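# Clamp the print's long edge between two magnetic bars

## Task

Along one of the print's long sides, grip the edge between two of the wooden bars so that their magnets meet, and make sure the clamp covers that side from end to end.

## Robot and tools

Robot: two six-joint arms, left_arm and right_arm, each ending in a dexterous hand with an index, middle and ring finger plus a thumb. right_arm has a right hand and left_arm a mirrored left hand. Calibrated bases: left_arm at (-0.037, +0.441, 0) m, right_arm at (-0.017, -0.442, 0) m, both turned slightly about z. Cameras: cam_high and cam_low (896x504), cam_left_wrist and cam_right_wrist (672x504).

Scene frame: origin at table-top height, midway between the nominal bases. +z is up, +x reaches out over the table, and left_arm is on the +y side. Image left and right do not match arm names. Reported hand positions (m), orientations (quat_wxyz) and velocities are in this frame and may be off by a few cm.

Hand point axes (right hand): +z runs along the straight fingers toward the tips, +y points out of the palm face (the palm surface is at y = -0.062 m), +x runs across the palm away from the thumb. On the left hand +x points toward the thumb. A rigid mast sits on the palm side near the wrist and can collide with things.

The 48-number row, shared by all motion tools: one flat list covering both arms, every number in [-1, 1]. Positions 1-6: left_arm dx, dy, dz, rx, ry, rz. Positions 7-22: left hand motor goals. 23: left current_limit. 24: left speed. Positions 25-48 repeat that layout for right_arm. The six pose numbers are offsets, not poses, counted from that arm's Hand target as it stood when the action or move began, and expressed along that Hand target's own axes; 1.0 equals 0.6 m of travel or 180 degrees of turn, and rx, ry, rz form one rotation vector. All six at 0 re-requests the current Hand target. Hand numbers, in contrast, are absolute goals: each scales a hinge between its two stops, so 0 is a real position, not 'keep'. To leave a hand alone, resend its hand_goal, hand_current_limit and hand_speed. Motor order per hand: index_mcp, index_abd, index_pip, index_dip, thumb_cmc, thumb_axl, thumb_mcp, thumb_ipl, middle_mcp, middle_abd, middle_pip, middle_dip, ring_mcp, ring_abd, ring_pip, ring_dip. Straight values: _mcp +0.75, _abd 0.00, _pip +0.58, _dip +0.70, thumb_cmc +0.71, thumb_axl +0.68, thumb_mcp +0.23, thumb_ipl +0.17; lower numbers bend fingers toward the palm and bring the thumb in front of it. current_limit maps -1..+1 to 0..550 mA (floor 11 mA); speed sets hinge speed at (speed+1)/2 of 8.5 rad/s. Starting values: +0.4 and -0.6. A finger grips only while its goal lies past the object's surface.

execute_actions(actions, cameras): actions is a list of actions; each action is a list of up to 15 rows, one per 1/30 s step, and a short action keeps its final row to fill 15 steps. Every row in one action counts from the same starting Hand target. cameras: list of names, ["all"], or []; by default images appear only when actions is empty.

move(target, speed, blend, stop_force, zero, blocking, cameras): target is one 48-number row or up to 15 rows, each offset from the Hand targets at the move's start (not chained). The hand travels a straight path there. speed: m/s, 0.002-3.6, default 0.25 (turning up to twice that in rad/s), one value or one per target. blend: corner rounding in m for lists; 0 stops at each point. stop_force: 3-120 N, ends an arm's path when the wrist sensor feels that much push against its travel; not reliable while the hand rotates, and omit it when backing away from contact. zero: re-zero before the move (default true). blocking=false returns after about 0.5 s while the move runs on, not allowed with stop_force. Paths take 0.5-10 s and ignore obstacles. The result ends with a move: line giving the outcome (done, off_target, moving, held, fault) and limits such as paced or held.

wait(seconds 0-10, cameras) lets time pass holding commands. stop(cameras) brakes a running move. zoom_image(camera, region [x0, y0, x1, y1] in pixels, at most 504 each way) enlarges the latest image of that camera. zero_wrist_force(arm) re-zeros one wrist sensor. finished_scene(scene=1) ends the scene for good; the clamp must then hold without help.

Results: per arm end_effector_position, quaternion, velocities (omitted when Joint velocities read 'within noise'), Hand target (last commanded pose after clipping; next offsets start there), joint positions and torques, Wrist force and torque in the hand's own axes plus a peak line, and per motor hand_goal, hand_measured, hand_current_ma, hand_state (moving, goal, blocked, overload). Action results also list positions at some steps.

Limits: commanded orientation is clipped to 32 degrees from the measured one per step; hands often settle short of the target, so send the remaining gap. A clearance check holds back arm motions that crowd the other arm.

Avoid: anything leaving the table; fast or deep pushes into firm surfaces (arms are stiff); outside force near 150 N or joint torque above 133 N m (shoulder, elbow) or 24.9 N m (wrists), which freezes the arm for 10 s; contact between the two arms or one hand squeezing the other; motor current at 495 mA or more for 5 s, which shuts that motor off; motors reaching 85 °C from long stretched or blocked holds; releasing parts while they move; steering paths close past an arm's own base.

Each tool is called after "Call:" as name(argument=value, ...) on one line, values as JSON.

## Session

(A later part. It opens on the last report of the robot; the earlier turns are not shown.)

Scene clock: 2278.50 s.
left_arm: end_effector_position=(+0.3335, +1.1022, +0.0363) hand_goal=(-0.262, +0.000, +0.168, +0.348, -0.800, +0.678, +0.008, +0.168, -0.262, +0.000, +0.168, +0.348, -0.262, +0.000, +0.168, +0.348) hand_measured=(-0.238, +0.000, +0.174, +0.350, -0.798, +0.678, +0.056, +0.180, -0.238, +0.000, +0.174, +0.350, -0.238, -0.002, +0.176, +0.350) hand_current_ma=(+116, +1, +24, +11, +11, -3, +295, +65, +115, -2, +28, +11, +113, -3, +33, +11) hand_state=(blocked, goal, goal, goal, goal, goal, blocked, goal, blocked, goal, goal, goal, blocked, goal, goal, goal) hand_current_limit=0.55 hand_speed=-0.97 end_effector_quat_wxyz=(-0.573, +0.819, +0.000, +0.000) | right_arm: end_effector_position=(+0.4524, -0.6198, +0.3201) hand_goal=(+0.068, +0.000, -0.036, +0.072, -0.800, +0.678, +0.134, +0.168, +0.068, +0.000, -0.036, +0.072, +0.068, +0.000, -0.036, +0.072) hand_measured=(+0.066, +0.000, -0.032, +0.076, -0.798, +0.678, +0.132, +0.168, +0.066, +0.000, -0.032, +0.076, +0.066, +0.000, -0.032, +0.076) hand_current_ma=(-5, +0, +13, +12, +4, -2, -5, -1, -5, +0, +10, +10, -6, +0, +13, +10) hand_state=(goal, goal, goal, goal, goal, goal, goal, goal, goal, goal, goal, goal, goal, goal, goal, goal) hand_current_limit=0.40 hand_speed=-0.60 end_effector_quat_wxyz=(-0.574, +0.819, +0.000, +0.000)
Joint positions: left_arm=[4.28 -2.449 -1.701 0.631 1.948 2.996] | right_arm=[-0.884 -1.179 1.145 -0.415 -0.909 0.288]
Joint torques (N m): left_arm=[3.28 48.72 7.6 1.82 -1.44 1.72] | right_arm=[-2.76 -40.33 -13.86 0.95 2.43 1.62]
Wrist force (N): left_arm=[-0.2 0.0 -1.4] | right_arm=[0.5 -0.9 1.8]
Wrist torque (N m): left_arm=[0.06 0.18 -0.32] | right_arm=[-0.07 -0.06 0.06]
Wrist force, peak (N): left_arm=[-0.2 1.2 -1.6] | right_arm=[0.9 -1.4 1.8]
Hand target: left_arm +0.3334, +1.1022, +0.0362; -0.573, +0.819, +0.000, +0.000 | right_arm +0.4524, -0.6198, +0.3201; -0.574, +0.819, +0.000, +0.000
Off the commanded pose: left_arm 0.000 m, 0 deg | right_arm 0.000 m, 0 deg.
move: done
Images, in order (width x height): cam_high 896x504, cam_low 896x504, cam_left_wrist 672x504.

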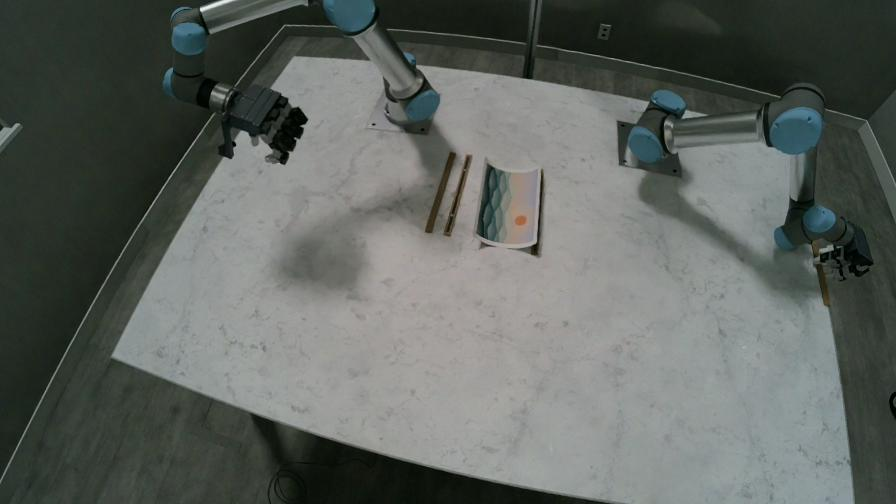

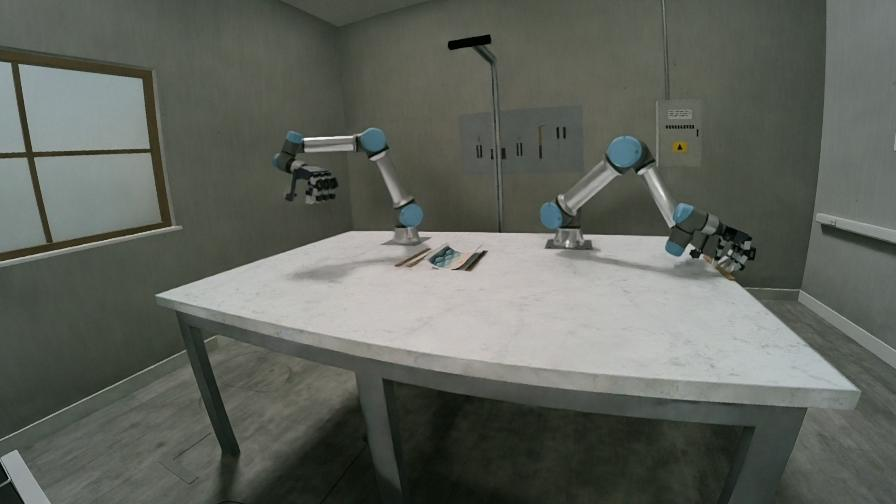

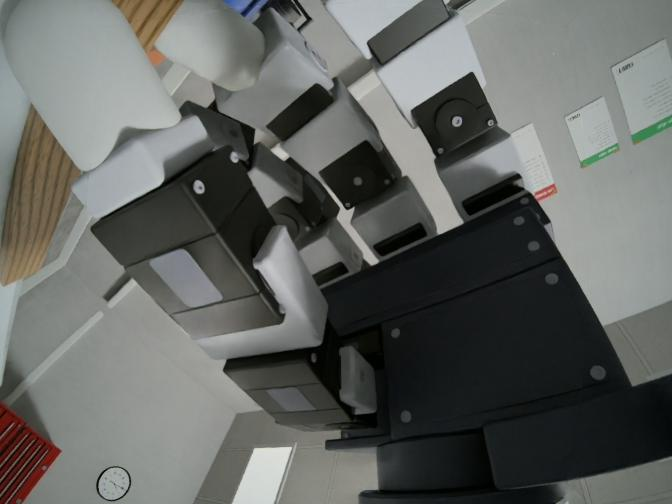

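Call:
move(target=[0,0,0,0,0,0,-0.24,0,0.1679,0.3478,-0.8,0.678,0.125,0.1676,-0.24,0,0.1679,0.3478,-0.24,0,0.1679,0.3478,0.4,-0.93,0,0,0,0,0,0,0.0685,0,-0.0365,0.0725,-0.8,0.678,0.1348,0.1676,0.0685,0,-0.0365,0.0725,0.0685,0,-0.0365,0.0725,0.4,-0.6])

Call:
move(target=[0,0,0,0,0,0,0.0,0,0.1679,0.3478,-0.8,0.678,0.125,0.1676,0.0,0,0.1679,0.3478,0.0,0,0.1679,0.3478,0.4,-0.9,0,0,0,0,0,0,0.0685,0,-0.0365,0.0725,-0.8,0.678,0.1348,0.1676,0.0685,0,-0.0365,0.0725,0.0685,0,-0.0365,0.0725,0.4,-0.6])

Call:
move(target=[0,0,0,0,0,0,0.0,0,0.2409,0.3913,-0.8,0.678,0.125,0.1676,0.0,0,0.2409,0.3913,0.0,0,0.2409,0.3913,0.4,-0.9,0,0,0,0,0,0,0.0685,0,-0.0365,0.0725,-0.8,0.678,0.1348,0.1676,0.0685,0,-0.0365,0.0725,0.0685,0,-0.0365,0.0725,0.4,-0.6], cameras=["cam_high","cam_low","cam_left_wrist"])

Call:
zoom_image(camera="cam_low", region=[690, 220, 770, 290])

Call:
zoom_image(camera="cam_high", region=[790, 220, 870, 320])

Call:
zoom_image(camera="cam_left_wrist", region=[0, 0, 280, 300])

Scene clock: 2315.50 s.
left_arm: end_effector_position=(+0.3334, +1.1022, +0.0362) hand_goal=(-0.240, +0.000, +0.168, +0.348, -0.800, +0.678, +0.126, +0.168, -0.240, +0.000, +0.168, +0.348, -0.240, +0.000, +0.168, +0.348) hand_measured=(-0.236, +0.000, +0.174, +0.350, -0.798, +0.678, +0.122, +0.170, -0.236, +0.000, +0.174, +0.350, -0.236, -0.002, +0.174, +0.350) hand_current_ma=(+19, +1, +23, +11, +10, -3, -20, +9, +19, -2, +25, +11, +18, -3, +29, +11) hand_state=(goal, goal, goal, goal, goal, goal, goal, goal, goal, goal, goal, goal, goal, goal, goal, goal) hand_current_limit=0.40 hand_speed=-0.93 end_effector_quat_wxyz=(-0.573, +0.819, +0.000, +0.000) | right_arm: end_effector_position=(+0.4524, -0.6198, +0.3201) hand_goal=(+0.068, +0.000, -0.036, +0.072, -0.800, +0.678, +0.134, +0.168, +0.068, +0.000, -0.036, +0.072, +0.068, +0.000, -0.036, +0.072) hand_measured=(+0.066, +0.000, -0.032, +0.076, -0.798, +0.678, +0.132, +0.168, +0.066, +0.000, -0.032, +0.076, +0.066, +0.000, -0.032, +0.076) hand_current_ma=(-5, +0, +13, +12, +4, -2, -5, -1, -5, +0, +10, +10, -6, +0, +13, +10) hand_state=(goal, goal, goal, goal, goal, goal, goal, goal, goal, goal, goal, goal, goal, goal, goal, goal) hand_current_limit=0.40 hand_speed=-0.60 end_effector_quat_wxyz=(-0.574, +0.819, +0.000, +0.000)
Joint positions: left_arm=[4.28 -2.449 -1.701 0.631 1.948 2.996] | right_arm=[-0.884 -1.179 1.145 -0.415 -0.909 0.288]
Joint torques (N m): left_arm=[3.17 35.96 18.33 2.67 -1.22 2.25] | right_arm=[-3.71 -39.66 -14.46 1.09 2.31 1.59]
Wrist force (N): left_arm=[-0.3 0.7 -0.9] | right_arm=[0.3 -0.8 1.5]
Wrist torque (N m): left_arm=[0.11 0.19 -0.32] | right_arm=[-0.02 -0.04 0.05]
Wrist force, peak (N): left_arm=[-0.4 0.0 -1.9] | right_arm=[0.8 -1.2 2.0]
Hand target: left_arm +0.3334, +1.1022, +0.0362; -0.573, +0.819, +0.000, +0.000 | right_arm +0.4524, -0.6198, +0.3201; -0.574, +0.819, +0.000, +0.000
Off the commanded pose: left_arm 0.000 m, 0 deg | right_arm 0.000 m, 0 deg.
move: done

Scene clock: 2316.47 s.
left_arm: end_effector_position=(+0.3334, +1.1022, +0.0362) hand_goal=(+0.000, +0.000, +0.168, +0.348, -0.800, +0.678, +0.126, +0.168, +0.000, +0.000, +0.168, +0.348, +0.000, +0.000, +0.168, +0.348) hand_measured=(-0.008, +0.000, +0.172, +0.350, -0.798, +0.678, +0.122, +0.170, -0.006, +0.000, +0.172, +0.350, -0.006, -0.002, +0.172, +0.350) hand_current_ma=(-32, +1, +15, +11, +10, -3, -20, +8, -30, -2, +15, +11, -29, -3, +16, +11) hand_state=(goal, goal, goal, goal, goal, goal, goal, goal, goal, goal, goal, goal, goal, goal, goal, goal) hand_current_limit=0.40 hand_speed=-0.90 end_effector_quat_wxyz=(-0.573, +0.819, +0.000, +0.000) | right_arm: end_effector_position=(+0.4524, -0.6198, +0.3201) hand_goal=(+0.068, +0.000, -0.036, +0.072, -0.800, +0.678, +0.134, +0.168, +0.068, +0.000, -0.036, +0.072, +0.068, +0.000, -0.036, +0.072) hand_measured=(+0.066, +0.000, -0.032, +0.076, -0.798, +0.678, +0.132, +0.168, +0.066, +0.000, -0.032, +0.076, +0.066, +0.000, -0.032, +0.076) hand_current_ma=(-5, +0, +13, +12, +4, -2, -5, -1, -5, +0, +10, +10, -6, +0, +13, +10) hand_state=(goal, goal, goal, goal, goal, goal, goal, goal, goal, goal, goal, goal, goal, goal, goal, goal) hand_current_limit=0.40 hand_speed=-0.60 end_effector_quat_wxyz=(-0.574, +0.819, +0.000, +0.000)
Joint positions: left_arm=[4.28 -2.449 -1.701 0.631 1.948 2.996] | right_arm=[-0.884 -1.179 1.145 -0.415 -0.909 0.288]
Joint torques (N m): left_arm=[3.36 37.07 18.07 2.83 -1.28 2.31] | right_arm=[-2.67 -39.23 -14.17 1 2.36 1.48]
Wrist force (N): left_arm=[-0.5 0.8 -1.0] | right_arm=[0.3 -0.7 1.9]
Wrist torque (N m): left_arm=[0.07 0.20 -0.34] | right_arm=[-0.04 -0.04 0.05]
Wrist force, peak (N): left_arm=[-0.3 1.2 -1.2] | right_arm=[0.9 -0.9 2.0]
Hand target: left_arm +0.3334, +1.1022, +0.0362; -0.573, +0.819, +0.000, +0.000 | right_arm +0.4524, -0.6198, +0.3201; -0.574, +0.819, +0.000, +0.000
Off the commanded pose: left_arm 0.000 m, 0 deg | right_arm 0.000 m, 0 deg.
move: done

Scene clock: 2316.97 s.
left_arm: end_effector_position=(+0.3334, +1.1022, +0.0362) hand_goal=(+0.000, +0.000, +0.240, +0.392, -0.800, +0.678, +0.126, +0.168, +0.000, +0.000, +0.240, +0.392, +0.000, +0.000, +0.240, +0.392) hand_measured=(-0.008, +0.000, +0.238, +0.390, -0.798, +0.678, +0.122, +0.170, -0.006, +0.000, +0.238, +0.390, -0.006, -0.002, +0.238, +0.390) hand_current_ma=(-32, +1, -11, -10, +10, -3, -20, +8, -30, -2, -10, -9, -29, -3, -11, -10) hand_state=(goal, goal, goal, goal, goal, goal, goal, goal, goal, goal, goal, goal, goal, goal, goal, goal) hand_current_limit=0.40 hand_speed=-0.90 end_effector_quat_wxyz=(-0.573, +0.819, +0.000, +0.000) | right_arm: end_effector_position=(+0.4524, -0.6198, +0.3201) hand_goal=(+0.068, +0.000, -0.036, +0.072, -0.800, +0.678, +0.134, +0.168, +0.068, +0.000, -0.036, +0.072, +0.068, +0.000, -0.036, +0.072) hand_measured=(+0.066, +0.000, -0.032, +0.076, -0.798, +0.678, +0.132, +0.168, +0.066, +0.000, -0.032, +0.076, +0.066, +0.000, -0.032, +0.076) hand_current_ma=(-5, +0, +13, +12, +4, -2, -5, -1, -5, +0, +10, +10, -6, +0, +13, +10) hand_state=(goal, goal, goal, goal, goal, goal, goal, goal, goal, goal, goal, goal, goal, goal, goal, goal) hand_current_limit=0.40 hand_speed=-0.60 end_effector_quat_wxyz=(-0.574, +0.819, +0.000, +0.000)
Joint positions: left_arm=[4.28 -2.449 -1.701 0.631 1.948 2.996] | right_arm=[-0.884 -1.179 1.145 -0.415 -0.909 0.288]
Joint torques (N m): left_arm=[3.46 37.69 18.36 2.94 -1.36 2.3] | right_arm=[-3.07 -40.04 -14.01 1.06 2.37 1.65]
Wrist force (N): left_arm=[0.0 0.8 -1.1] | right_arm=[0.6 -1.0 1.6]
Wrist torque (N m): left_arm=[0.07 0.13 -0.30] | right_arm=[-0.05 -0.07 0.06]
Wrist force, peak (N): left_arm=[-0.2 0.9 -1.3] | right_arm=[0.9 -1.1 1.7]
Hand target: left_arm +0.3334, +1.1022, +0.0362; -0.573, +0.819, +0.000, +0.000 | right_arm +0.4524, -0.6198, +0.3201; -0.574, +0.819, +0.000, +0.000
Off the commanded pose: left_arm 0.000 m, 0 deg | right_arm 0.000 m, 0 deg.
move: done
Images, in order (width x height): cam_high 896x504, cam_low 896x504, cam_left_wrist 672x504.

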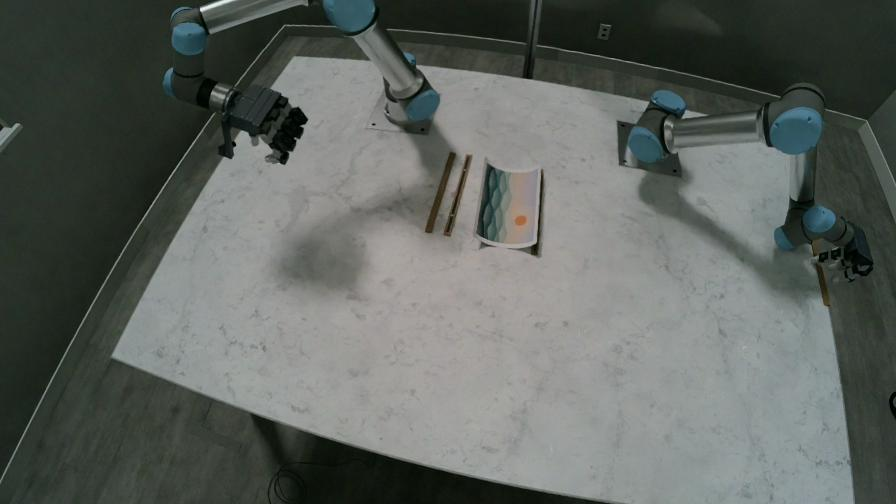

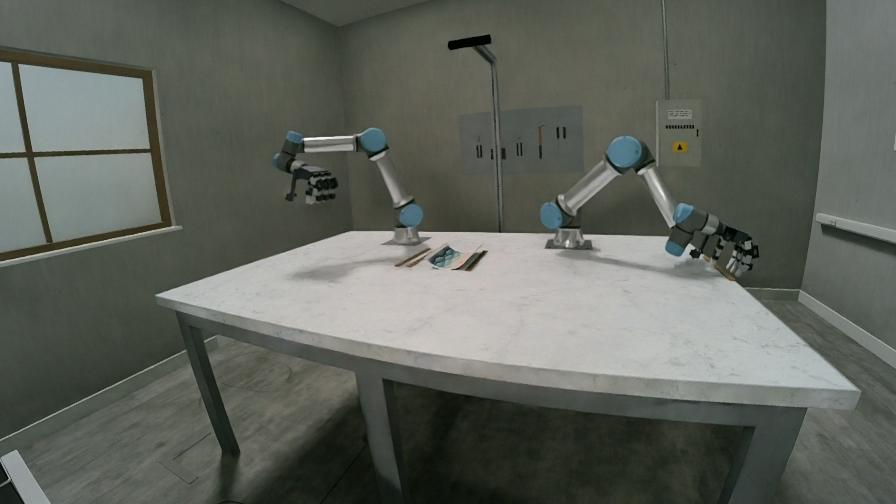

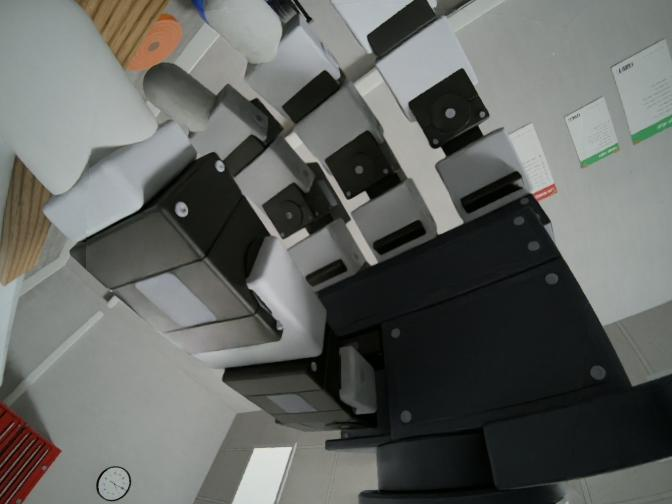

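Scaled by 6.300 from the camera's 896x504 image, which has a finer 1280x720 frame.

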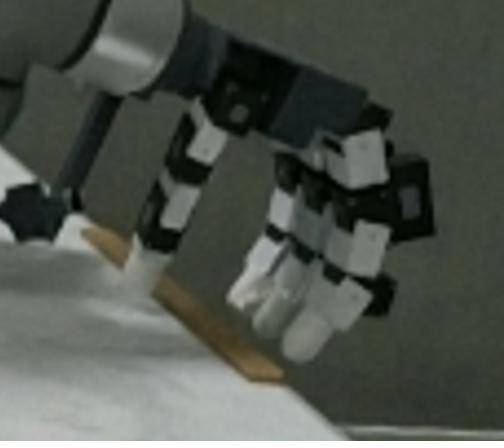

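Scaled by 5.040 from the camera's 896x504 image, which has a finer 1280x720 frame.

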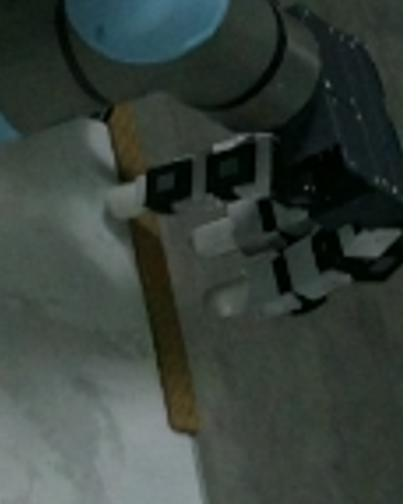

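Scaled by 1.680 from the camera's 672x504 image, which has a finer 960x720 frame.

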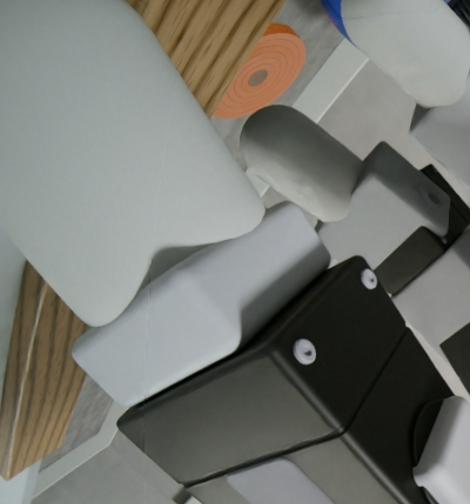

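Call:
move(target=[0,0.00501,0.00182,0,0,0,0.0,0,0.2409,0.3913,-0.8,0.678,0.125,0.1676,0.0,0,0.2409,0.3913,0.0,0,0.2409,0.3913,0.4,-0.9,0,0,0,0,0,0,0.0685,0,-0.0365,0.0725,-0.8,0.678,0.1348,0.1676,0.0685,0,-0.0365,0.0725,0.0685,0,-0.0365,0.0725,0.4,-0.6], speed=0.01)

Call:
move(target=[0,0,0,0,0,0,-0.2,0,0.2409,0.3913,-0.8,0.678,0.125,0.1676,-0.2,0,0.2409,0.3913,-0.2,0,0.2409,0.3913,0.4,-0.92,0,0,0,0,0,0,0.0685,0,-0.0365,0.0725,-0.8,0.678,0.1348,0.1676,0.0685,0,-0.0365,0.0725,0.0685,0,-0.0365,0.0725,0.4,-0.6])

Call:
move(target=[0,0,0,0,0,0,-0.256,0,0.2409,0.3913,-0.8,0.678,0.125,0.1676,-0.256,0,0.2409,0.3913,-0.256,0,0.2409,0.3913,0.4,-0.96,0,0,0,0,0,0,0.0685,0,-0.0365,0.0725,-0.8,0.678,0.1348,0.1676,0.0685,0,-0.0365,0.0725,0.0685,0,-0.0365,0.0725,0.4,-0.6])

Call:
move(target=[0,0,0,0,0,0,-0.2644,0,0.2409,0.3913,-0.8,0.678,0.125,0.1676,-0.2644,0,0.2409,0.3913,-0.2644,0,0.2409,0.3913,0.4,-0.97,0,0,0,0,0,0,0.0685,0,-0.0365,0.0725,-0.8,0.678,0.1348,0.1676,0.0685,0,-0.0365,0.0725,0.0685,0,-0.0365,0.0725,0.4,-0.6], cameras=["cam_low","cam_left_wrist"])

Call:
zoom_image(camera="cam_low", region=[690, 220, 770, 290])

Call:
zoom_image(camera="cam_left_wrist", region=[0, 0, 280, 200])

Scene clock: 2329.77 s.
left_arm: end_effector_position=(+0.3334, +1.1022, +0.0330) hand_goal=(+0.000, +0.000, +0.240, +0.392, -0.800, +0.678, +0.126, +0.168, +0.000, +0.000, +0.240, +0.392, +0.000, +0.000, +0.240, +0.392) hand_measured=(-0.008, +0.000, +0.238, +0.390, -0.798, +0.678, +0.122, +0.170, -0.006, +0.000, +0.238, +0.390, -0.006, -0.002, +0.238, +0.390) hand_current_ma=(-32, +1, -11, -10, +10, -3, -20, +8, -30, -2, -10, -9, -29, -3, -11, -10) hand_state=(goal, goal, goal, goal, goal, goal, goal, goal, goal, goal, goal, goal, goal, goal, goal, goal) hand_current_limit=0.40 hand_speed=-0.90 end_effector_quat_wxyz=(-0.573, +0.819, +0.000, +0.000) | right_arm: end_effector_position=(+0.4524, -0.6198, +0.3201) hand_goal=(+0.068, +0.000, -0.036, +0.072, -0.800, +0.678, +0.134, +0.168, +0.068, +0.000, -0.036, +0.072, +0.068, +0.000, -0.036, +0.072) hand_measured=(+0.066, +0.000, -0.032, +0.076, -0.798, +0.678, +0.132, +0.168, +0.066, +0.000, -0.032, +0.076, +0.066, +0.000, -0.032, +0.076) hand_current_ma=(-5, +0, +13, +12, +4, -2, -5, -1, -5, +0, +10, +10, -6, +0, +13, +10) hand_state=(goal, goal, goal, goal, goal, goal, goal, goal, goal, goal, goal, goal, goal, goal, goal, goal) hand_current_limit=0.40 hand_speed=-0.60 end_effector_quat_wxyz=(-0.574, +0.819, +0.000, +0.000)
Joint positions: left_arm=[4.28 -2.456 -1.7 0.636 1.948 2.996] | right_arm=[-0.884 -1.179 1.145 -0.415 -0.909 0.288]
Joint torques (N m): left_arm=[1.75 44.23 19.21 2.76 -1.01 1.99] | right_arm=[-3.42 -39.6 -14.24 0.97 2.35 1.53]
Wrist force (N): left_arm=[-0.3 0.7 -1.3] | right_arm=[0.6 -0.7 1.8]
Wrist torque (N m): left_arm=[0.07 0.16 -0.33] | right_arm=[-0.04 -0.08 0.07]
Wrist force, peak (N): left_arm=[-0.5 1.1 -1.5] | right_arm=[0.8 -0.9 2.2]
Hand target: left_arm +0.3335, +1.1022, +0.0330; -0.573, +0.819, +0.000, +0.000 | right_arm +0.4524, -0.6198, +0.3201; -0.574, +0.819, +0.000, +0.000
Off the commanded pose: left_arm 0.000 m, 0 deg | right_arm 0.000 m, 0 deg.
move: done

Scene clock: 2330.77 s.
left_arm: end_effector_position=(+0.3335, +1.1022, +0.0331) hand_goal=(-0.200, +0.000, +0.240, +0.392, -0.800, +0.678, +0.126, +0.168, -0.200, +0.000, +0.240, +0.392, -0.200, +0.000, +0.240, +0.392) hand_measured=(-0.198, +0.000, +0.238, +0.390, -0.798, +0.678, +0.122, +0.170, -0.198, +0.000, +0.238, +0.390, -0.198, -0.002, +0.238, +0.390) hand_current_ma=(+10, +1, -8, -9, +10, -3, -20, +8, +9, -2, -8, -9, +9, -3, -8, -9) hand_state=(goal, goal, goal, goal, goal, goal, goal, goal, goal, goal, goal, goal, goal, goal, goal, goal) hand_current_limit=0.40 hand_speed=-0.92 end_effector_quat_wxyz=(-0.573, +0.819, +0.000, +0.000) | right_arm: end_effector_position=(+0.4524, -0.6198, +0.3201) hand_goal=(+0.068, +0.000, -0.036, +0.072, -0.800, +0.678, +0.134, +0.168, +0.068, +0.000, -0.036, +0.072, +0.068, +0.000, -0.036, +0.072) hand_measured=(+0.066, +0.000, -0.032, +0.076, -0.798, +0.678, +0.132, +0.168, +0.066, +0.000, -0.032, +0.076, +0.066, +0.000, -0.032, +0.076) hand_current_ma=(-5, +0, +13, +12, +4, -2, -5, -1, -5, +0, +10, +10, -6, +0, +13, +10) hand_state=(goal, goal, goal, goal, goal, goal, goal, goal, goal, goal, goal, goal, goal, goal, goal, goal) hand_current_limit=0.40 hand_speed=-0.60 end_effector_quat_wxyz=(-0.574, +0.819, +0.000, +0.000)
Joint positions: left_arm=[4.28 -2.456 -1.7 0.636 1.948 2.996] | right_arm=[-0.884 -1.179 1.145 -0.415 -0.909 0.288]
Joint torques (N m): left_arm=[0.57 56.3 13.3 1.33 -0.6 1.67] | right_arm=[-3.01 -39.3 -13.96 1.02 2.32 1.43]
Wrist force (N): left_arm=[-0.5 0.7 -0.8] | right_arm=[0.7 -0.8 1.9]
Wrist torque (N m): left_arm=[0.08 0.20 -0.34] | right_arm=[-0.06 -0.09 0.08]
Wrist force, peak (N): left_arm=[-0.8 0.7 -1.1] | right_arm=[0.7 -0.5 2.0]
Hand target: left_arm +0.3335, +1.1022, +0.0330; -0.573, +0.819, +0.000, +0.000 | right_arm +0.4524, -0.6198, +0.3201; -0.574, +0.819, +0.000, +0.000
Off the commanded pose: left_arm 0.000 m, 0 deg | right_arm 0.000 m, 0 deg.
move: done

Scene clock: 2331.40 s.
left_arm: end_effector_position=(+0.3335, +1.1022, +0.0331) hand_goal=(-0.256, +0.000, +0.240, +0.392, -0.800, +0.678, +0.126, +0.168, -0.256, +0.000, +0.240, +0.392, -0.256, +0.000, +0.240, +0.392) hand_measured=(-0.252, +0.000, +0.238, +0.390, -0.798, +0.678, +0.122, +0.170, -0.252, +0.000, +0.238, +0.390, -0.252, -0.002, +0.238, +0.390) hand_current_ma=(+14, +1, -7, -9, +10, -3, -20, +8, +13, -2, -7, -9, +13, -3, -8, -9) hand_state=(goal, goal, goal, goal, goal, goal, goal, goal, goal, goal, goal, goal, goal, goal, goal, goal) hand_current_limit=0.40 hand_speed=-0.96 end_effector_quat_wxyz=(-0.573, +0.819, +0.000, +0.000) | right_arm: end_effector_position=(+0.4524, -0.6198, +0.3201) hand_goal=(+0.068, +0.000, -0.036, +0.072, -0.800, +0.678, +0.134, +0.168, +0.068, +0.000, -0.036, +0.072, +0.068, +0.000, -0.036, +0.072) hand_measured=(+0.066, +0.000, -0.032, +0.076, -0.798, +0.678, +0.132, +0.168, +0.066, +0.000, -0.032, +0.076, +0.066, +0.000, -0.032, +0.076) hand_current_ma=(-5, +0, +13, +12, +4, -2, -5, -1, -5, +0, +10, +10, -6, +0, +13, +10) hand_state=(goal, goal, goal, goal, goal, goal, goal, goal, goal, goal, goal, goal, goal, goal, goal, goal) hand_current_limit=0.40 hand_speed=-0.60 end_effector_quat_wxyz=(-0.574, +0.819, +0.000, +0.000)
Joint positions: left_arm=[4.28 -2.456 -1.7 0.636 1.948 2.996] | right_arm=[-0.884 -1.179 1.145 -0.415 -0.909 0.288]
Joint torques (N m): left_arm=[-0.03 56.68 8.88 1.2 -0.33 1.57] | right_arm=[-2.75 -39.07 -14 1.05 2.36 1.52]
Wrist force (N): left_arm=[-0.1 0.6 -0.8] | right_arm=[0.5 -0.8 1.7]
Wrist torque (N m): left_arm=[0.07 0.15 -0.31] | right_arm=[-0.04 -0.06 0.05]
Wrist force, peak (N): left_arm=[-0.6 0.7 -1.3] | right_arm=[1.0 -0.7 2.0]
Hand target: left_arm +0.3335, +1.1022, +0.0330; -0.573, +0.819, +0.000, +0.000 | right_arm +0.4524, -0.6198, +0.3201; -0.574, +0.819, +0.000, +0.000
Off the commanded pose: left_arm 0.000 m, 0 deg | right_arm 0.000 m, 0 deg.
move: done

Scene clock: 2331.90 s.
left_arm: end_effector_position=(+0.3334, +1.1022, +0.0330) hand_goal=(-0.264, +0.000, +0.240, +0.392, -0.800, +0.678, +0.126, +0.168, -0.264, +0.000, +0.240, +0.392, -0.264, +0.000, +0.240, +0.392) hand_measured=(-0.260, +0.000, +0.238, +0.390, -0.798, +0.678, +0.122, +0.170, -0.260, +0.000, +0.238, +0.390, -0.260, -0.002, +0.238, +0.390) hand_current_ma=(+15, +1, -7, -9, +10, -3, -20, +8, +14, -2, -7, -9, +14, -3, -7, -9) hand_state=(goal, goal, goal, goal, goal, goal, goal, goal, goal, goal, goal, goal, goal, goal, goal, goal) hand_current_limit=0.40 hand_speed=-0.97 end_effector_quat_wxyz=(-0.573, +0.819, +0.000, +0.000) | right_arm: end_effector_position=(+0.4524, -0.6198, +0.3201) hand_goal=(+0.068, +0.000, -0.036, +0.072, -0.800, +0.678, +0.134, +0.168, +0.068, +0.000, -0.036, +0.072, +0.068, +0.000, -0.036, +0.072) hand_measured=(+0.066, +0.000, -0.032, +0.076, -0.798, +0.678, +0.132, +0.168, +0.066, +0.000, -0.032, +0.076, +0.066, +0.000, -0.032, +0.076) hand_current_ma=(-5, +0, +13, +12, +4, -2, -5, -1, -5, +0, +10, +10, -6, +0, +13, +10) hand_state=(goal, goal, goal, goal, goal, goal, goal, goal, goal, goal, goal, goal, goal, goal, goal, goal) hand_current_limit=0.40 hand_speed=-0.60 end_effector_quat_wxyz=(-0.574, +0.819, +0.000, +0.000)
Joint positions: left_arm=[4.28 -2.456 -1.7 0.636 1.948 2.996] | right_arm=[-0.884 -1.179 1.145 -0.415 -0.909 0.288]
Joint torques (N m): left_arm=[-1.04 56.6 9.08 1.26 -0.07 1.47] | right_arm=[-3.1 -39.19 -13.42 0.96 2.3 1.51]
Wrist force (N): left_arm=[-0.2 0.8 -1.3] | right_arm=[0.7 -0.8 1.9]
Wrist torque (N m): left_arm=[0.14 0.17 -0.31] | right_arm=[-0.05 -0.09 0.08]
Wrist force, peak (N): left_arm=[-0.2 1.3 -1.3] | right_arm=[0.7 -0.9 1.9]
Hand target: left_arm +0.3335, +1.1022, +0.0330; -0.573, +0.819, +0.000, +0.000 | right_arm +0.4524, -0.6198, +0.3201; -0.574, +0.819, +0.000, +0.000
Off the commanded pose: left_arm 0.000 m, 0 deg | right_arm 0.000 m, 0 deg.
move: done
Images, in order (width x height): cam_low 896x504, cam_left_wrist 672x504.

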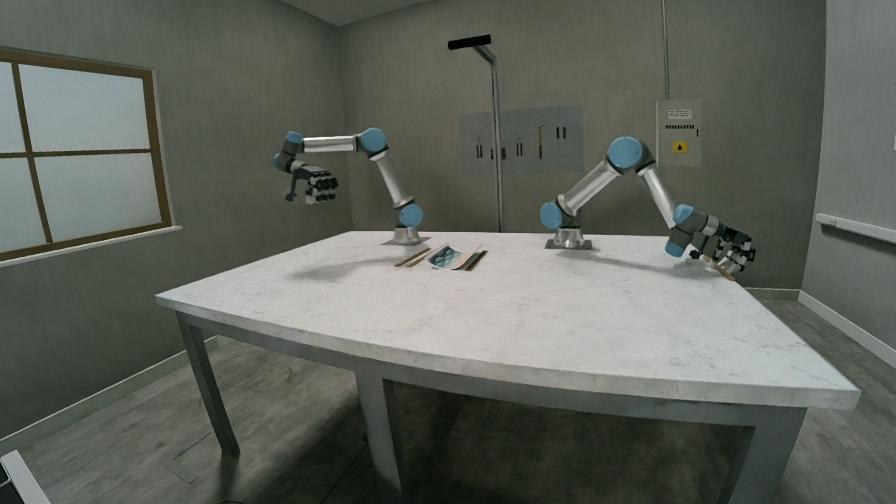

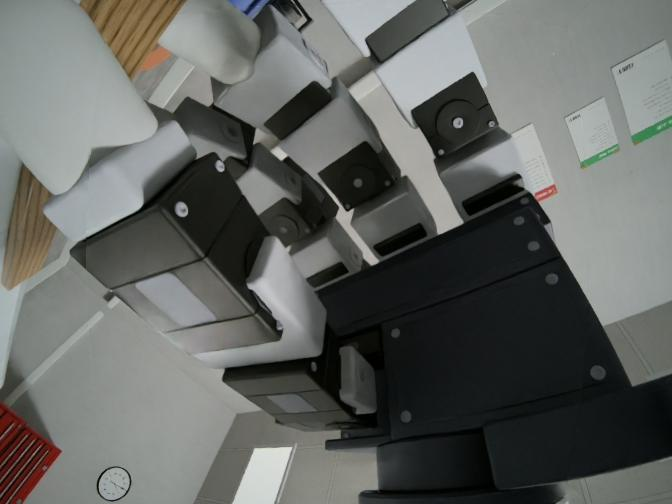

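Scaled by 6.300 from the camera's 896x504 image, which has a finer 1280x720 frame.

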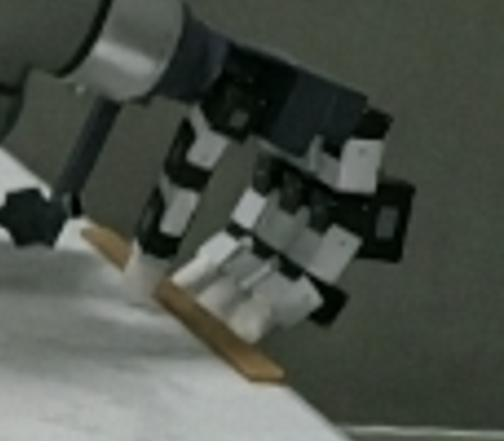

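Scaled by 1.800 from the camera's 672x504 image, which has a finer 960x720 frame.

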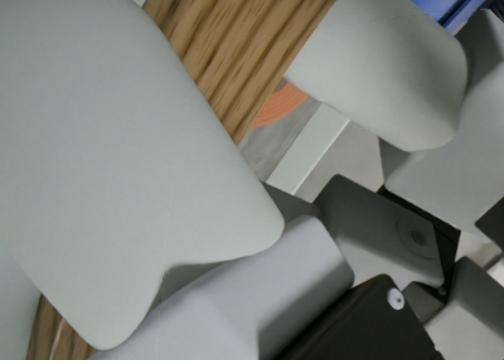

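Call:
move(target=[0,0,0,0,0,0,-0.2644,0,0.2409,0.3913,-0.8,0.678,0.084,0.1676,-0.2644,0,0.2409,0.3913,-0.2644,0,0.2409,0.3913,0.4,-0.95,0,0,0,0,0,0,0.0685,0,-0.0365,0.0725,-0.8,0.678,0.1348,0.1676,0.0685,0,-0.0365,0.0725,0.0685,0,-0.0365,0.0725,0.4,-0.6])

Call:
move(target=[0,0,0,0,0,0,-0.2644,0,0.2409,0.3913,-0.8,0.678,0.072,0.1676,-0.2644,0,0.2409,0.3913,-0.2644,0,0.2409,0.3913,0.4,-0.97,0,0,0,0,0,0,0.0685,0,-0.0365,0.0725,-0.8,0.678,0.1348,0.1676,0.0685,0,-0.0365,0.0725,0.0685,0,-0.0365,0.0725,0.4,-0.6])

Call:
move(target=[0,0,0,0,0,0,-0.2644,0,0.2409,0.3913,-0.8,0.678,0.062,0.1676,-0.2644,0,0.2409,0.3913,-0.2644,0,0.2409,0.3913,0.4,-0.97,0,0,0,0,0,0,0.0685,0,-0.0365,0.0725,-0.8,0.678,0.1348,0.1676,0.0685,0,-0.0365,0.0725,0.0685,0,-0.0365,0.0725,0.4,-0.6])

Scene clock: 2349.07 s.
left_arm: end_effector_position=(+0.3335, +1.1022, +0.0330) hand_goal=(-0.264, +0.000, +0.240, +0.392, -0.800, +0.678, +0.084, +0.168, -0.264, +0.000, +0.240, +0.392, -0.264, +0.000, +0.240, +0.392) hand_measured=(-0.260, +0.000, +0.238, +0.390, -0.798, +0.678, +0.086, +0.170, -0.260, +0.000, +0.238, +0.390, -0.260, -0.002, +0.238, +0.390) hand_current_ma=(+15, +1, -7, -9, +10, -3, +8, +8, +14, -2, -7, -9, +14, -3, -7, -9) hand_state=(goal, goal, goal, goal, goal, goal, goal, goal, goal, goal, goal, goal, goal, goal, goal, goal) hand_current_limit=0.40 hand_speed=-0.95 end_effector_quat_wxyz=(-0.573, +0.819, +0.000, +0.000) | right_arm: end_effector_position=(+0.4524, -0.6198, +0.3201) hand_goal=(+0.068, +0.000, -0.036, +0.072, -0.800, +0.678, +0.134, +0.168, +0.068, +0.000, -0.036, +0.072, +0.068, +0.000, -0.036, +0.072) hand_measured=(+0.066, +0.000, -0.032, +0.076, -0.798, +0.678, +0.132, +0.168, +0.066, +0.000, -0.032, +0.076, +0.066, +0.000, -0.032, +0.076) hand_current_ma=(-5, +0, +13, +12, +4, -2, -5, -1, -5, +0, +10, +10, -6, +0, +13, +10) hand_state=(goal, goal, goal, goal, goal, goal, goal, goal, goal, goal, goal, goal, goal, goal, goal, goal) hand_current_limit=0.40 hand_speed=-0.60 end_effector_quat_wxyz=(-0.574, +0.819, +0.000, +0.000)
Joint positions: left_arm=[4.28 -2.456 -1.7 0.636 1.948 2.996] | right_arm=[-0.884 -1.179 1.145 -0.415 -0.909 0.288]
Joint torques (N m): left_arm=[-9.86 56.71 8.1 1.57 2.46 -1.4] | right_arm=[-2.94 -39.53 -14.09 0.96 2.22 1.35]
Wrist force (N): left_arm=[-0.3 0.6 -0.8] | right_arm=[0.2 -0.8 1.6]
Wrist torque (N m): left_arm=[0.07 0.18 -0.31] | right_arm=[-0.03 -0.02 0.04]
Wrist force, peak (N): left_arm=[-0.5 1.0 -1.4] | right_arm=[0.7 -0.9 2.2]
Hand target: left_arm +0.3335, +1.1022, +0.0330; -0.573, +0.819, +0.000, +0.000 | right_arm +0.4524, -0.6198, +0.3201; -0.574, +0.819, +0.000, +0.000
Off the commanded pose: left_arm 0.000 m, 0 deg | right_arm 0.000 m, 0 deg.
move: done

Scene clock: 2349.57 s.
left_arm: end_effector_position=(+0.3335, +1.1022, +0.0330) hand_goal=(-0.264, +0.000, +0.240, +0.392, -0.800, +0.678, +0.072, +0.168, -0.264, +0.000, +0.240, +0.392, -0.264, +0.000, +0.240, +0.392) hand_measured=(-0.260, +0.000, +0.238, +0.390, -0.798, +0.678, +0.076, +0.170, -0.260, +0.000, +0.238, +0.390, -0.260, -0.002, +0.238, +0.390) hand_current_ma=(+15, +1, -7, -9, +10, -3, +27, +8, +14, -2, -7, -9, +14, -3, -7, -9) hand_state=(goal, goal, goal, goal, goal, goal, goal, goal, goal, goal, goal, goal, goal, goal, goal, goal) hand_current_limit=0.40 hand_speed=-0.97 end_effector_quat_wxyz=(-0.573, +0.819, +0.000, +0.000) | right_arm: end_effector_position=(+0.4524, -0.6198, +0.3201) hand_goal=(+0.068, +0.000, -0.036, +0.072, -0.800, +0.678, +0.134, +0.168, +0.068, +0.000, -0.036, +0.072, +0.068, +0.000, -0.036, +0.072) hand_measured=(+0.066, +0.000, -0.032, +0.076, -0.798, +0.678, +0.132, +0.168, +0.066, +0.000, -0.032, +0.076, +0.066, +0.000, -0.032, +0.076) hand_current_ma=(-5, +0, +13, +12, +4, -2, -5, -1, -5, +0, +10, +10, -6, +0, +13, +10) hand_state=(goal, goal, goal, goal, goal, goal, goal, goal, goal, goal, goal, goal, goal, goal, goal, goal) hand_current_limit=0.40 hand_speed=-0.60 end_effector_quat_wxyz=(-0.574, +0.819, +0.000, +0.000)
Joint positions: left_arm=[4.28 -2.456 -1.7 0.636 1.948 2.996] | right_arm=[-0.884 -1.179 1.145 -0.415 -0.909 0.288]
Joint torques (N m): left_arm=[-9.41 56.19 7.83 1.68 2.43 -1.56] | right_arm=[-2.62 -38.95 -13.68 1.06 2.32 1.55]
Wrist force (N): left_arm=[-0.3 0.8 -1.2] | right_arm=[0.4 -0.9 1.8]
Wrist torque (N m): left_arm=[0.11 0.17 -0.32] | right_arm=[-0.06 -0.05 0.04]
Wrist force, peak (N): left_arm=[-0.5 1.0 -1.5] | right_arm=[0.6 -1.1 1.8]
Hand target: left_arm +0.3335, +1.1022, +0.0330; -0.573, +0.819, +0.000, +0.000 | right_arm +0.4524, -0.6198, +0.3201; -0.574, +0.819, +0.000, +0.000
Off the commanded pose: left_arm 0.000 m, 0 deg | right_arm 0.000 m, 0 deg.
move: done

Scene clock: 2350.07 s.
left_arm: end_effector_position=(+0.3335, +1.1022, +0.0330) hand_goal=(-0.264, +0.000, +0.240, +0.392, -0.800, +0.678, +0.062, +0.168, -0.264, +0.000, +0.240, +0.392, -0.264, +0.000, +0.240, +0.392) hand_measured=(-0.260, +0.000, +0.238, +0.390, -0.798, +0.678, +0.068, +0.170, -0.260, +0.000, +0.238, +0.390, -0.260, -0.002, +0.238, +0.390) hand_current_ma=(+15, +1, -7, -9, +10, -3, +37, +8, +14, -2, -7, -9, +14, -3, -7, -9) hand_state=(goal, goal, goal, goal, goal, goal, goal, goal, goal, goal, goal, goal, goal, goal, goal, goal) hand_current_limit=0.40 hand_speed=-0.97 end_effector_quat_wxyz=(-0.573, +0.819, +0.000, +0.000) | right_arm: end_effector_position=(+0.4524, -0.6198, +0.3201) hand_goal=(+0.068, +0.000, -0.036, +0.072, -0.800, +0.678, +0.134, +0.168, +0.068, +0.000, -0.036, +0.072, +0.068, +0.000, -0.036, +0.072) hand_measured=(+0.066, +0.000, -0.032, +0.076, -0.798, +0.678, +0.132, +0.168, +0.066, +0.000, -0.032, +0.076, +0.066, +0.000, -0.032, +0.076) hand_current_ma=(-5, +0, +13, +12, +4, -2, -5, -1, -5, +0, +10, +10, -6, +0, +13, +10) hand_state=(goal, goal, goal, goal, goal, goal, goal, goal, goal, goal, goal, goal, goal, goal, goal, goal) hand_current_limit=0.40 hand_speed=-0.60 end_effector_quat_wxyz=(-0.574, +0.819, +0.000, +0.000)
Joint positions: left_arm=[4.28 -2.456 -1.7 0.636 1.948 2.996] | right_arm=[-0.884 -1.179 1.145 -0.415 -0.909 0.288]
Joint torques (N m): left_arm=[-9.81 56.46 8.45 1.65 2.42 -1.53] | right_arm=[-3.31 -38.93 -14.47 1.12 2.32 1.48]
Wrist force (N): left_arm=[-0.3 0.7 -1.3] | right_arm=[0.5 -1.0 1.8]
Wrist torque (N m): left_arm=[0.10 0.16 -0.31] | right_arm=[-0.06 -0.07 0.06]
Wrist force, peak (N): left_arm=[-0.2 0.8 -1.5] | right_arm=[0.7 -1.0 2.0]
Hand target: left_arm +0.3335, +1.1022, +0.0330; -0.573, +0.819, +0.000, +0.000 | right_arm +0.4524, -0.6198, +0.3201; -0.574, +0.819, +0.000, +0.000
Off the commanded pose: left_arm 0.000 m, 0 deg | right_arm 0.000 m, 0 deg.
move: done

Call:
move(target=[0,0,0,0,0,0,-0.2644,0,0.2409,0.3913,-0.8,0.678,0.054,0.1676,-0.2644,0,0.2409,0.3913,-0.2644,0,0.2409,0.3913,0.4,-0.97,0,0,0,0,0,0,0.0685,0,-0.0365,0.0725,-0.8,0.678,0.1348,0.1676,0.0685,0,-0.0365,0.0725,0.0685,0,-0.0365,0.0725,0.4,-0.6])

Call:
move(target=[0,0,0,0,0,0,-0.2644,0,0.2409,0.3913,-0.8,0.678,0.046,0.1676,-0.2644,0,0.2409,0.3913,-0.2644,0,0.2409,0.3913,0.4,-0.97,0,0,0,0,0,0,0.0685,0,-0.0365,0.0725,-0.8,0.678,0.1348,0.1676,0.0685,0,-0.0365,0.0725,0.0685,0,-0.0365,0.0725,0.4,-0.6], cameras=["cam_low","cam_left_wrist","cam_high"])

Call:
zoom_image(camera="cam_low", region=[690, 220, 770, 290])

Call:
zoom_image(camera="cam_left_wrist", region=[0, 0, 280, 200])

Call:
zoom_image(camera="cam_high", region=[790, 220, 870, 320])

Scene clock: 2360.07 s.
left_arm: end_effector_position=(+0.3335, +1.1022, +0.0330) hand_goal=(-0.264, +0.000, +0.240, +0.392, -0.800, +0.678, +0.054, +0.168, -0.264, +0.000, +0.240, +0.392, -0.264, +0.000, +0.240, +0.392) hand_measured=(-0.260, +0.000, +0.238, +0.390, -0.798, +0.678, +0.068, +0.170, -0.260, +0.000, +0.238, +0.390, -0.260, -0.002, +0.238, +0.390) hand_current_ma=(+15, +1, -6, -9, +10, -3, +78, +8, +14, -2, -6, -9, +14, -3, -6, -9) hand_state=(goal, goal, goal, goal, goal, goal, goal, goal, goal, goal, goal, goal, goal, goal, goal, goal) hand_current_limit=0.40 hand_speed=-0.97 end_effector_quat_wxyz=(-0.573, +0.819, +0.000, +0.000) | right_arm: end_effector_position=(+0.4524, -0.6198, +0.3201) hand_goal=(+0.068, +0.000, -0.036, +0.072, -0.800, +0.678, +0.134, +0.168, +0.068, +0.000, -0.036, +0.072, +0.068, +0.000, -0.036, +0.072) hand_measured=(+0.066, +0.000, -0.032, +0.076, -0.798, +0.678, +0.132, +0.168, +0.066, +0.000, -0.032, +0.076, +0.066, +0.000, -0.032, +0.076) hand_current_ma=(-5, +0, +13, +12, +4, -2, -5, -1, -5, +0, +10, +10, -6, +0, +13, +10) hand_state=(goal, goal, goal, goal, goal, goal, goal, goal, goal, goal, goal, goal, goal, goal, goal, goal) hand_current_limit=0.40 hand_speed=-0.60 end_effector_quat_wxyz=(-0.574, +0.819, +0.000, +0.000)
Joint positions: left_arm=[4.28 -2.456 -1.7 0.636 1.948 2.996] | right_arm=[-0.884 -1.179 1.145 -0.415 -0.909 0.288]
Joint torques (N m): left_arm=[-9.85 55.97 8.18 2.03 2.42 -2.35] | right_arm=[-2.92 -38.66 -13.99 1.04 2.31 1.48]
Wrist force (N): left_arm=[-0.4 0.5 -1.6] | right_arm=[0.7 -0.8 1.8]
Wrist torque (N m): left_arm=[0.10 0.18 -0.33] | right_arm=[-0.05 -0.08 0.06]
Wrist force, peak (N): left_arm=[-0.5 0.6 -1.8] | right_arm=[0.6 -1.0 2.1]
Hand target: left_arm +0.3335, +1.1022, +0.0330; -0.573, +0.819, +0.000, +0.000 | right_arm +0.4524, -0.6198, +0.3201; -0.574, +0.819, +0.000, +0.000
Off the commanded pose: left_arm 0.000 m, 0 deg | right_arm 0.000 m, 0 deg.
move: done

Scene clock: 2360.57 s.
left_arm: end_effector_position=(+0.3335, +1.1022, +0.0330) hand_goal=(-0.264, +0.000, +0.240, +0.392, -0.800, +0.678, +0.046, +0.168, -0.264, +0.000, +0.240, +0.392, -0.264, +0.000, +0.240, +0.392) hand_measured=(-0.260, +0.000, +0.238, +0.390, -0.798, +0.678, +0.066, +0.170, -0.260, +0.000, +0.238, +0.390, -0.260, -0.002, +0.238, +0.390) hand_current_ma=(+15, +1, -5, -9, +10, -3, +118, +13, +14, -2, -5, -9, +14, -3, -6, -9) hand_state=(goal, goal, goal, goal, goal, goal, blocked, goal, goal, goal, goal, goal, goal, goal, goal, goal) hand_current_limit=0.40 hand_speed=-0.97 end_effector_quat_wxyz=(-0.573, +0.819, +0.000, +0.000) | right_arm: end_effector_position=(+0.4524, -0.6198, +0.3201) hand_goal=(+0.068, +0.000, -0.036, +0.072, -0.800, +0.678, +0.134, +0.168, +0.068, +0.000, -0.036, +0.072, +0.068, +0.000, -0.036, +0.072) hand_measured=(+0.066, +0.000, -0.032, +0.076, -0.798, +0.678, +0.132, +0.168, +0.066, +0.000, -0.032, +0.076, +0.066, +0.000, -0.032, +0.076) hand_current_ma=(-5, +0, +13, +12, +4, -2, -5, -1, -5, +0, +10, +10, -6, +0, +13, +10) hand_state=(goal, goal, goal, goal, goal, goal, goal, goal, goal, goal, goal, goal, goal, goal, goal, goal) hand_current_limit=0.40 hand_speed=-0.60 end_effector_quat_wxyz=(-0.574, +0.819, +0.000, +0.000)
Joint positions: left_arm=[4.28 -2.456 -1.7 0.636 1.948 2.996] | right_arm=[-0.884 -1.179 1.145 -0.415 -0.909 0.288]
Joint torques (N m): left_arm=[-10.33 56.34 8.12 2.13 2.41 -2.27] | right_arm=[-2.91 -38.51 -13.82 1.03 2.43 1.56]
Wrist force (N): left_arm=[-0.2 0.4 -1.6] | right_arm=[0.6 -1.0 1.7]
Wrist torque (N m): left_arm=[0.10 0.14 -0.30] | right_arm=[-0.07 -0.07 0.06]
Wrist force, peak (N): left_arm=[-0.4 0.1 -1.7] | right_arm=[0.6 -1.2 2.1]
Hand target: left_arm +0.3335, +1.1022, +0.0330; -0.573, +0.819, +0.000, +0.000 | right_arm +0.4524, -0.6198, +0.3201; -0.574, +0.819, +0.000, +0.000
Off the commanded pose: left_arm 0.000 m, 0 deg | right_arm 0.000 m, 0 deg.
move: done
Images, in order (width x height): cam_high 896x504, cam_low 896x504, cam_left_wrist 672x504.

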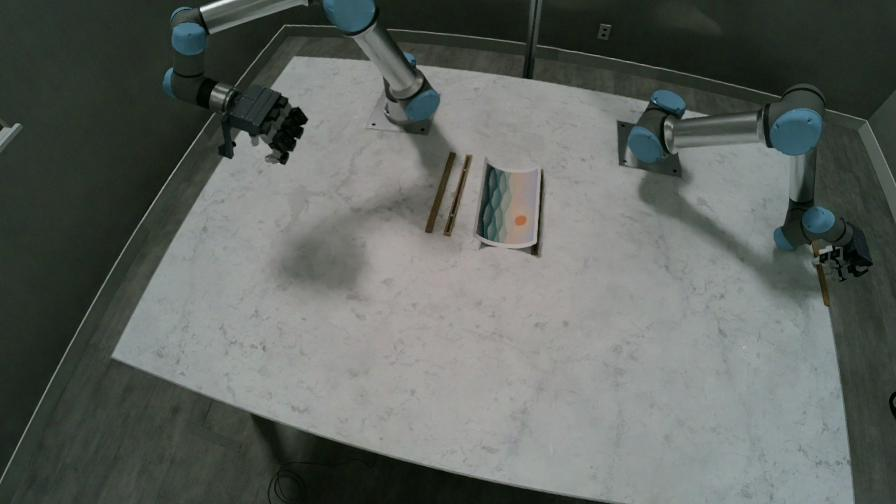

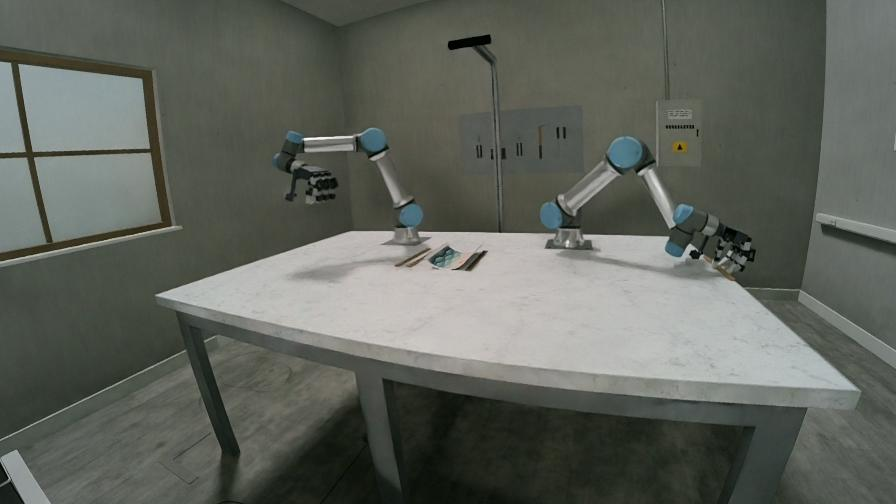

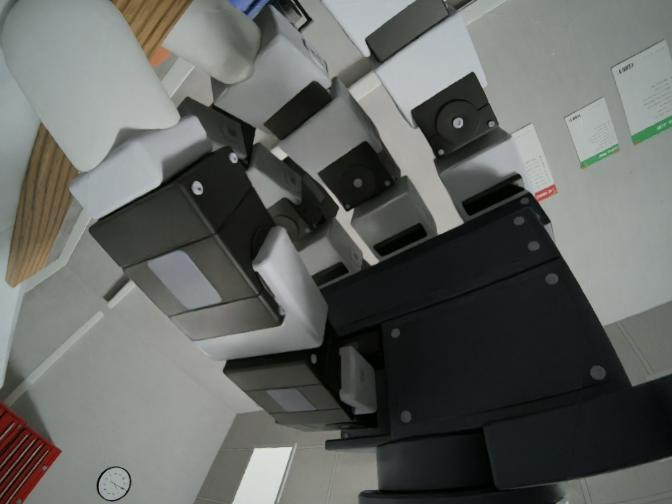

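Scaled by 6.300 from the camera's 896x504 image, which has a finer 1280x720 frame.

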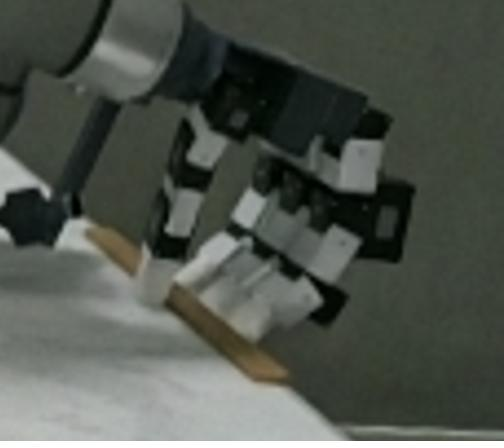

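Scaled by 1.800 from the camera's 672x504 image, which has a finer 960x720 frame.

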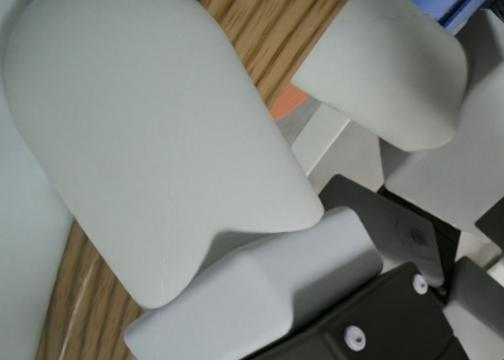

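Scaled by 5.040 from the camera's 896x504 image, which has a finer 1280x720 frame.

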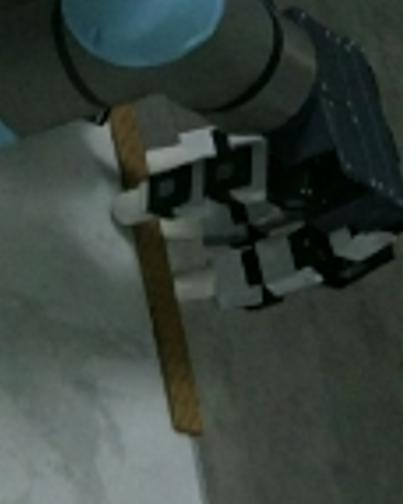

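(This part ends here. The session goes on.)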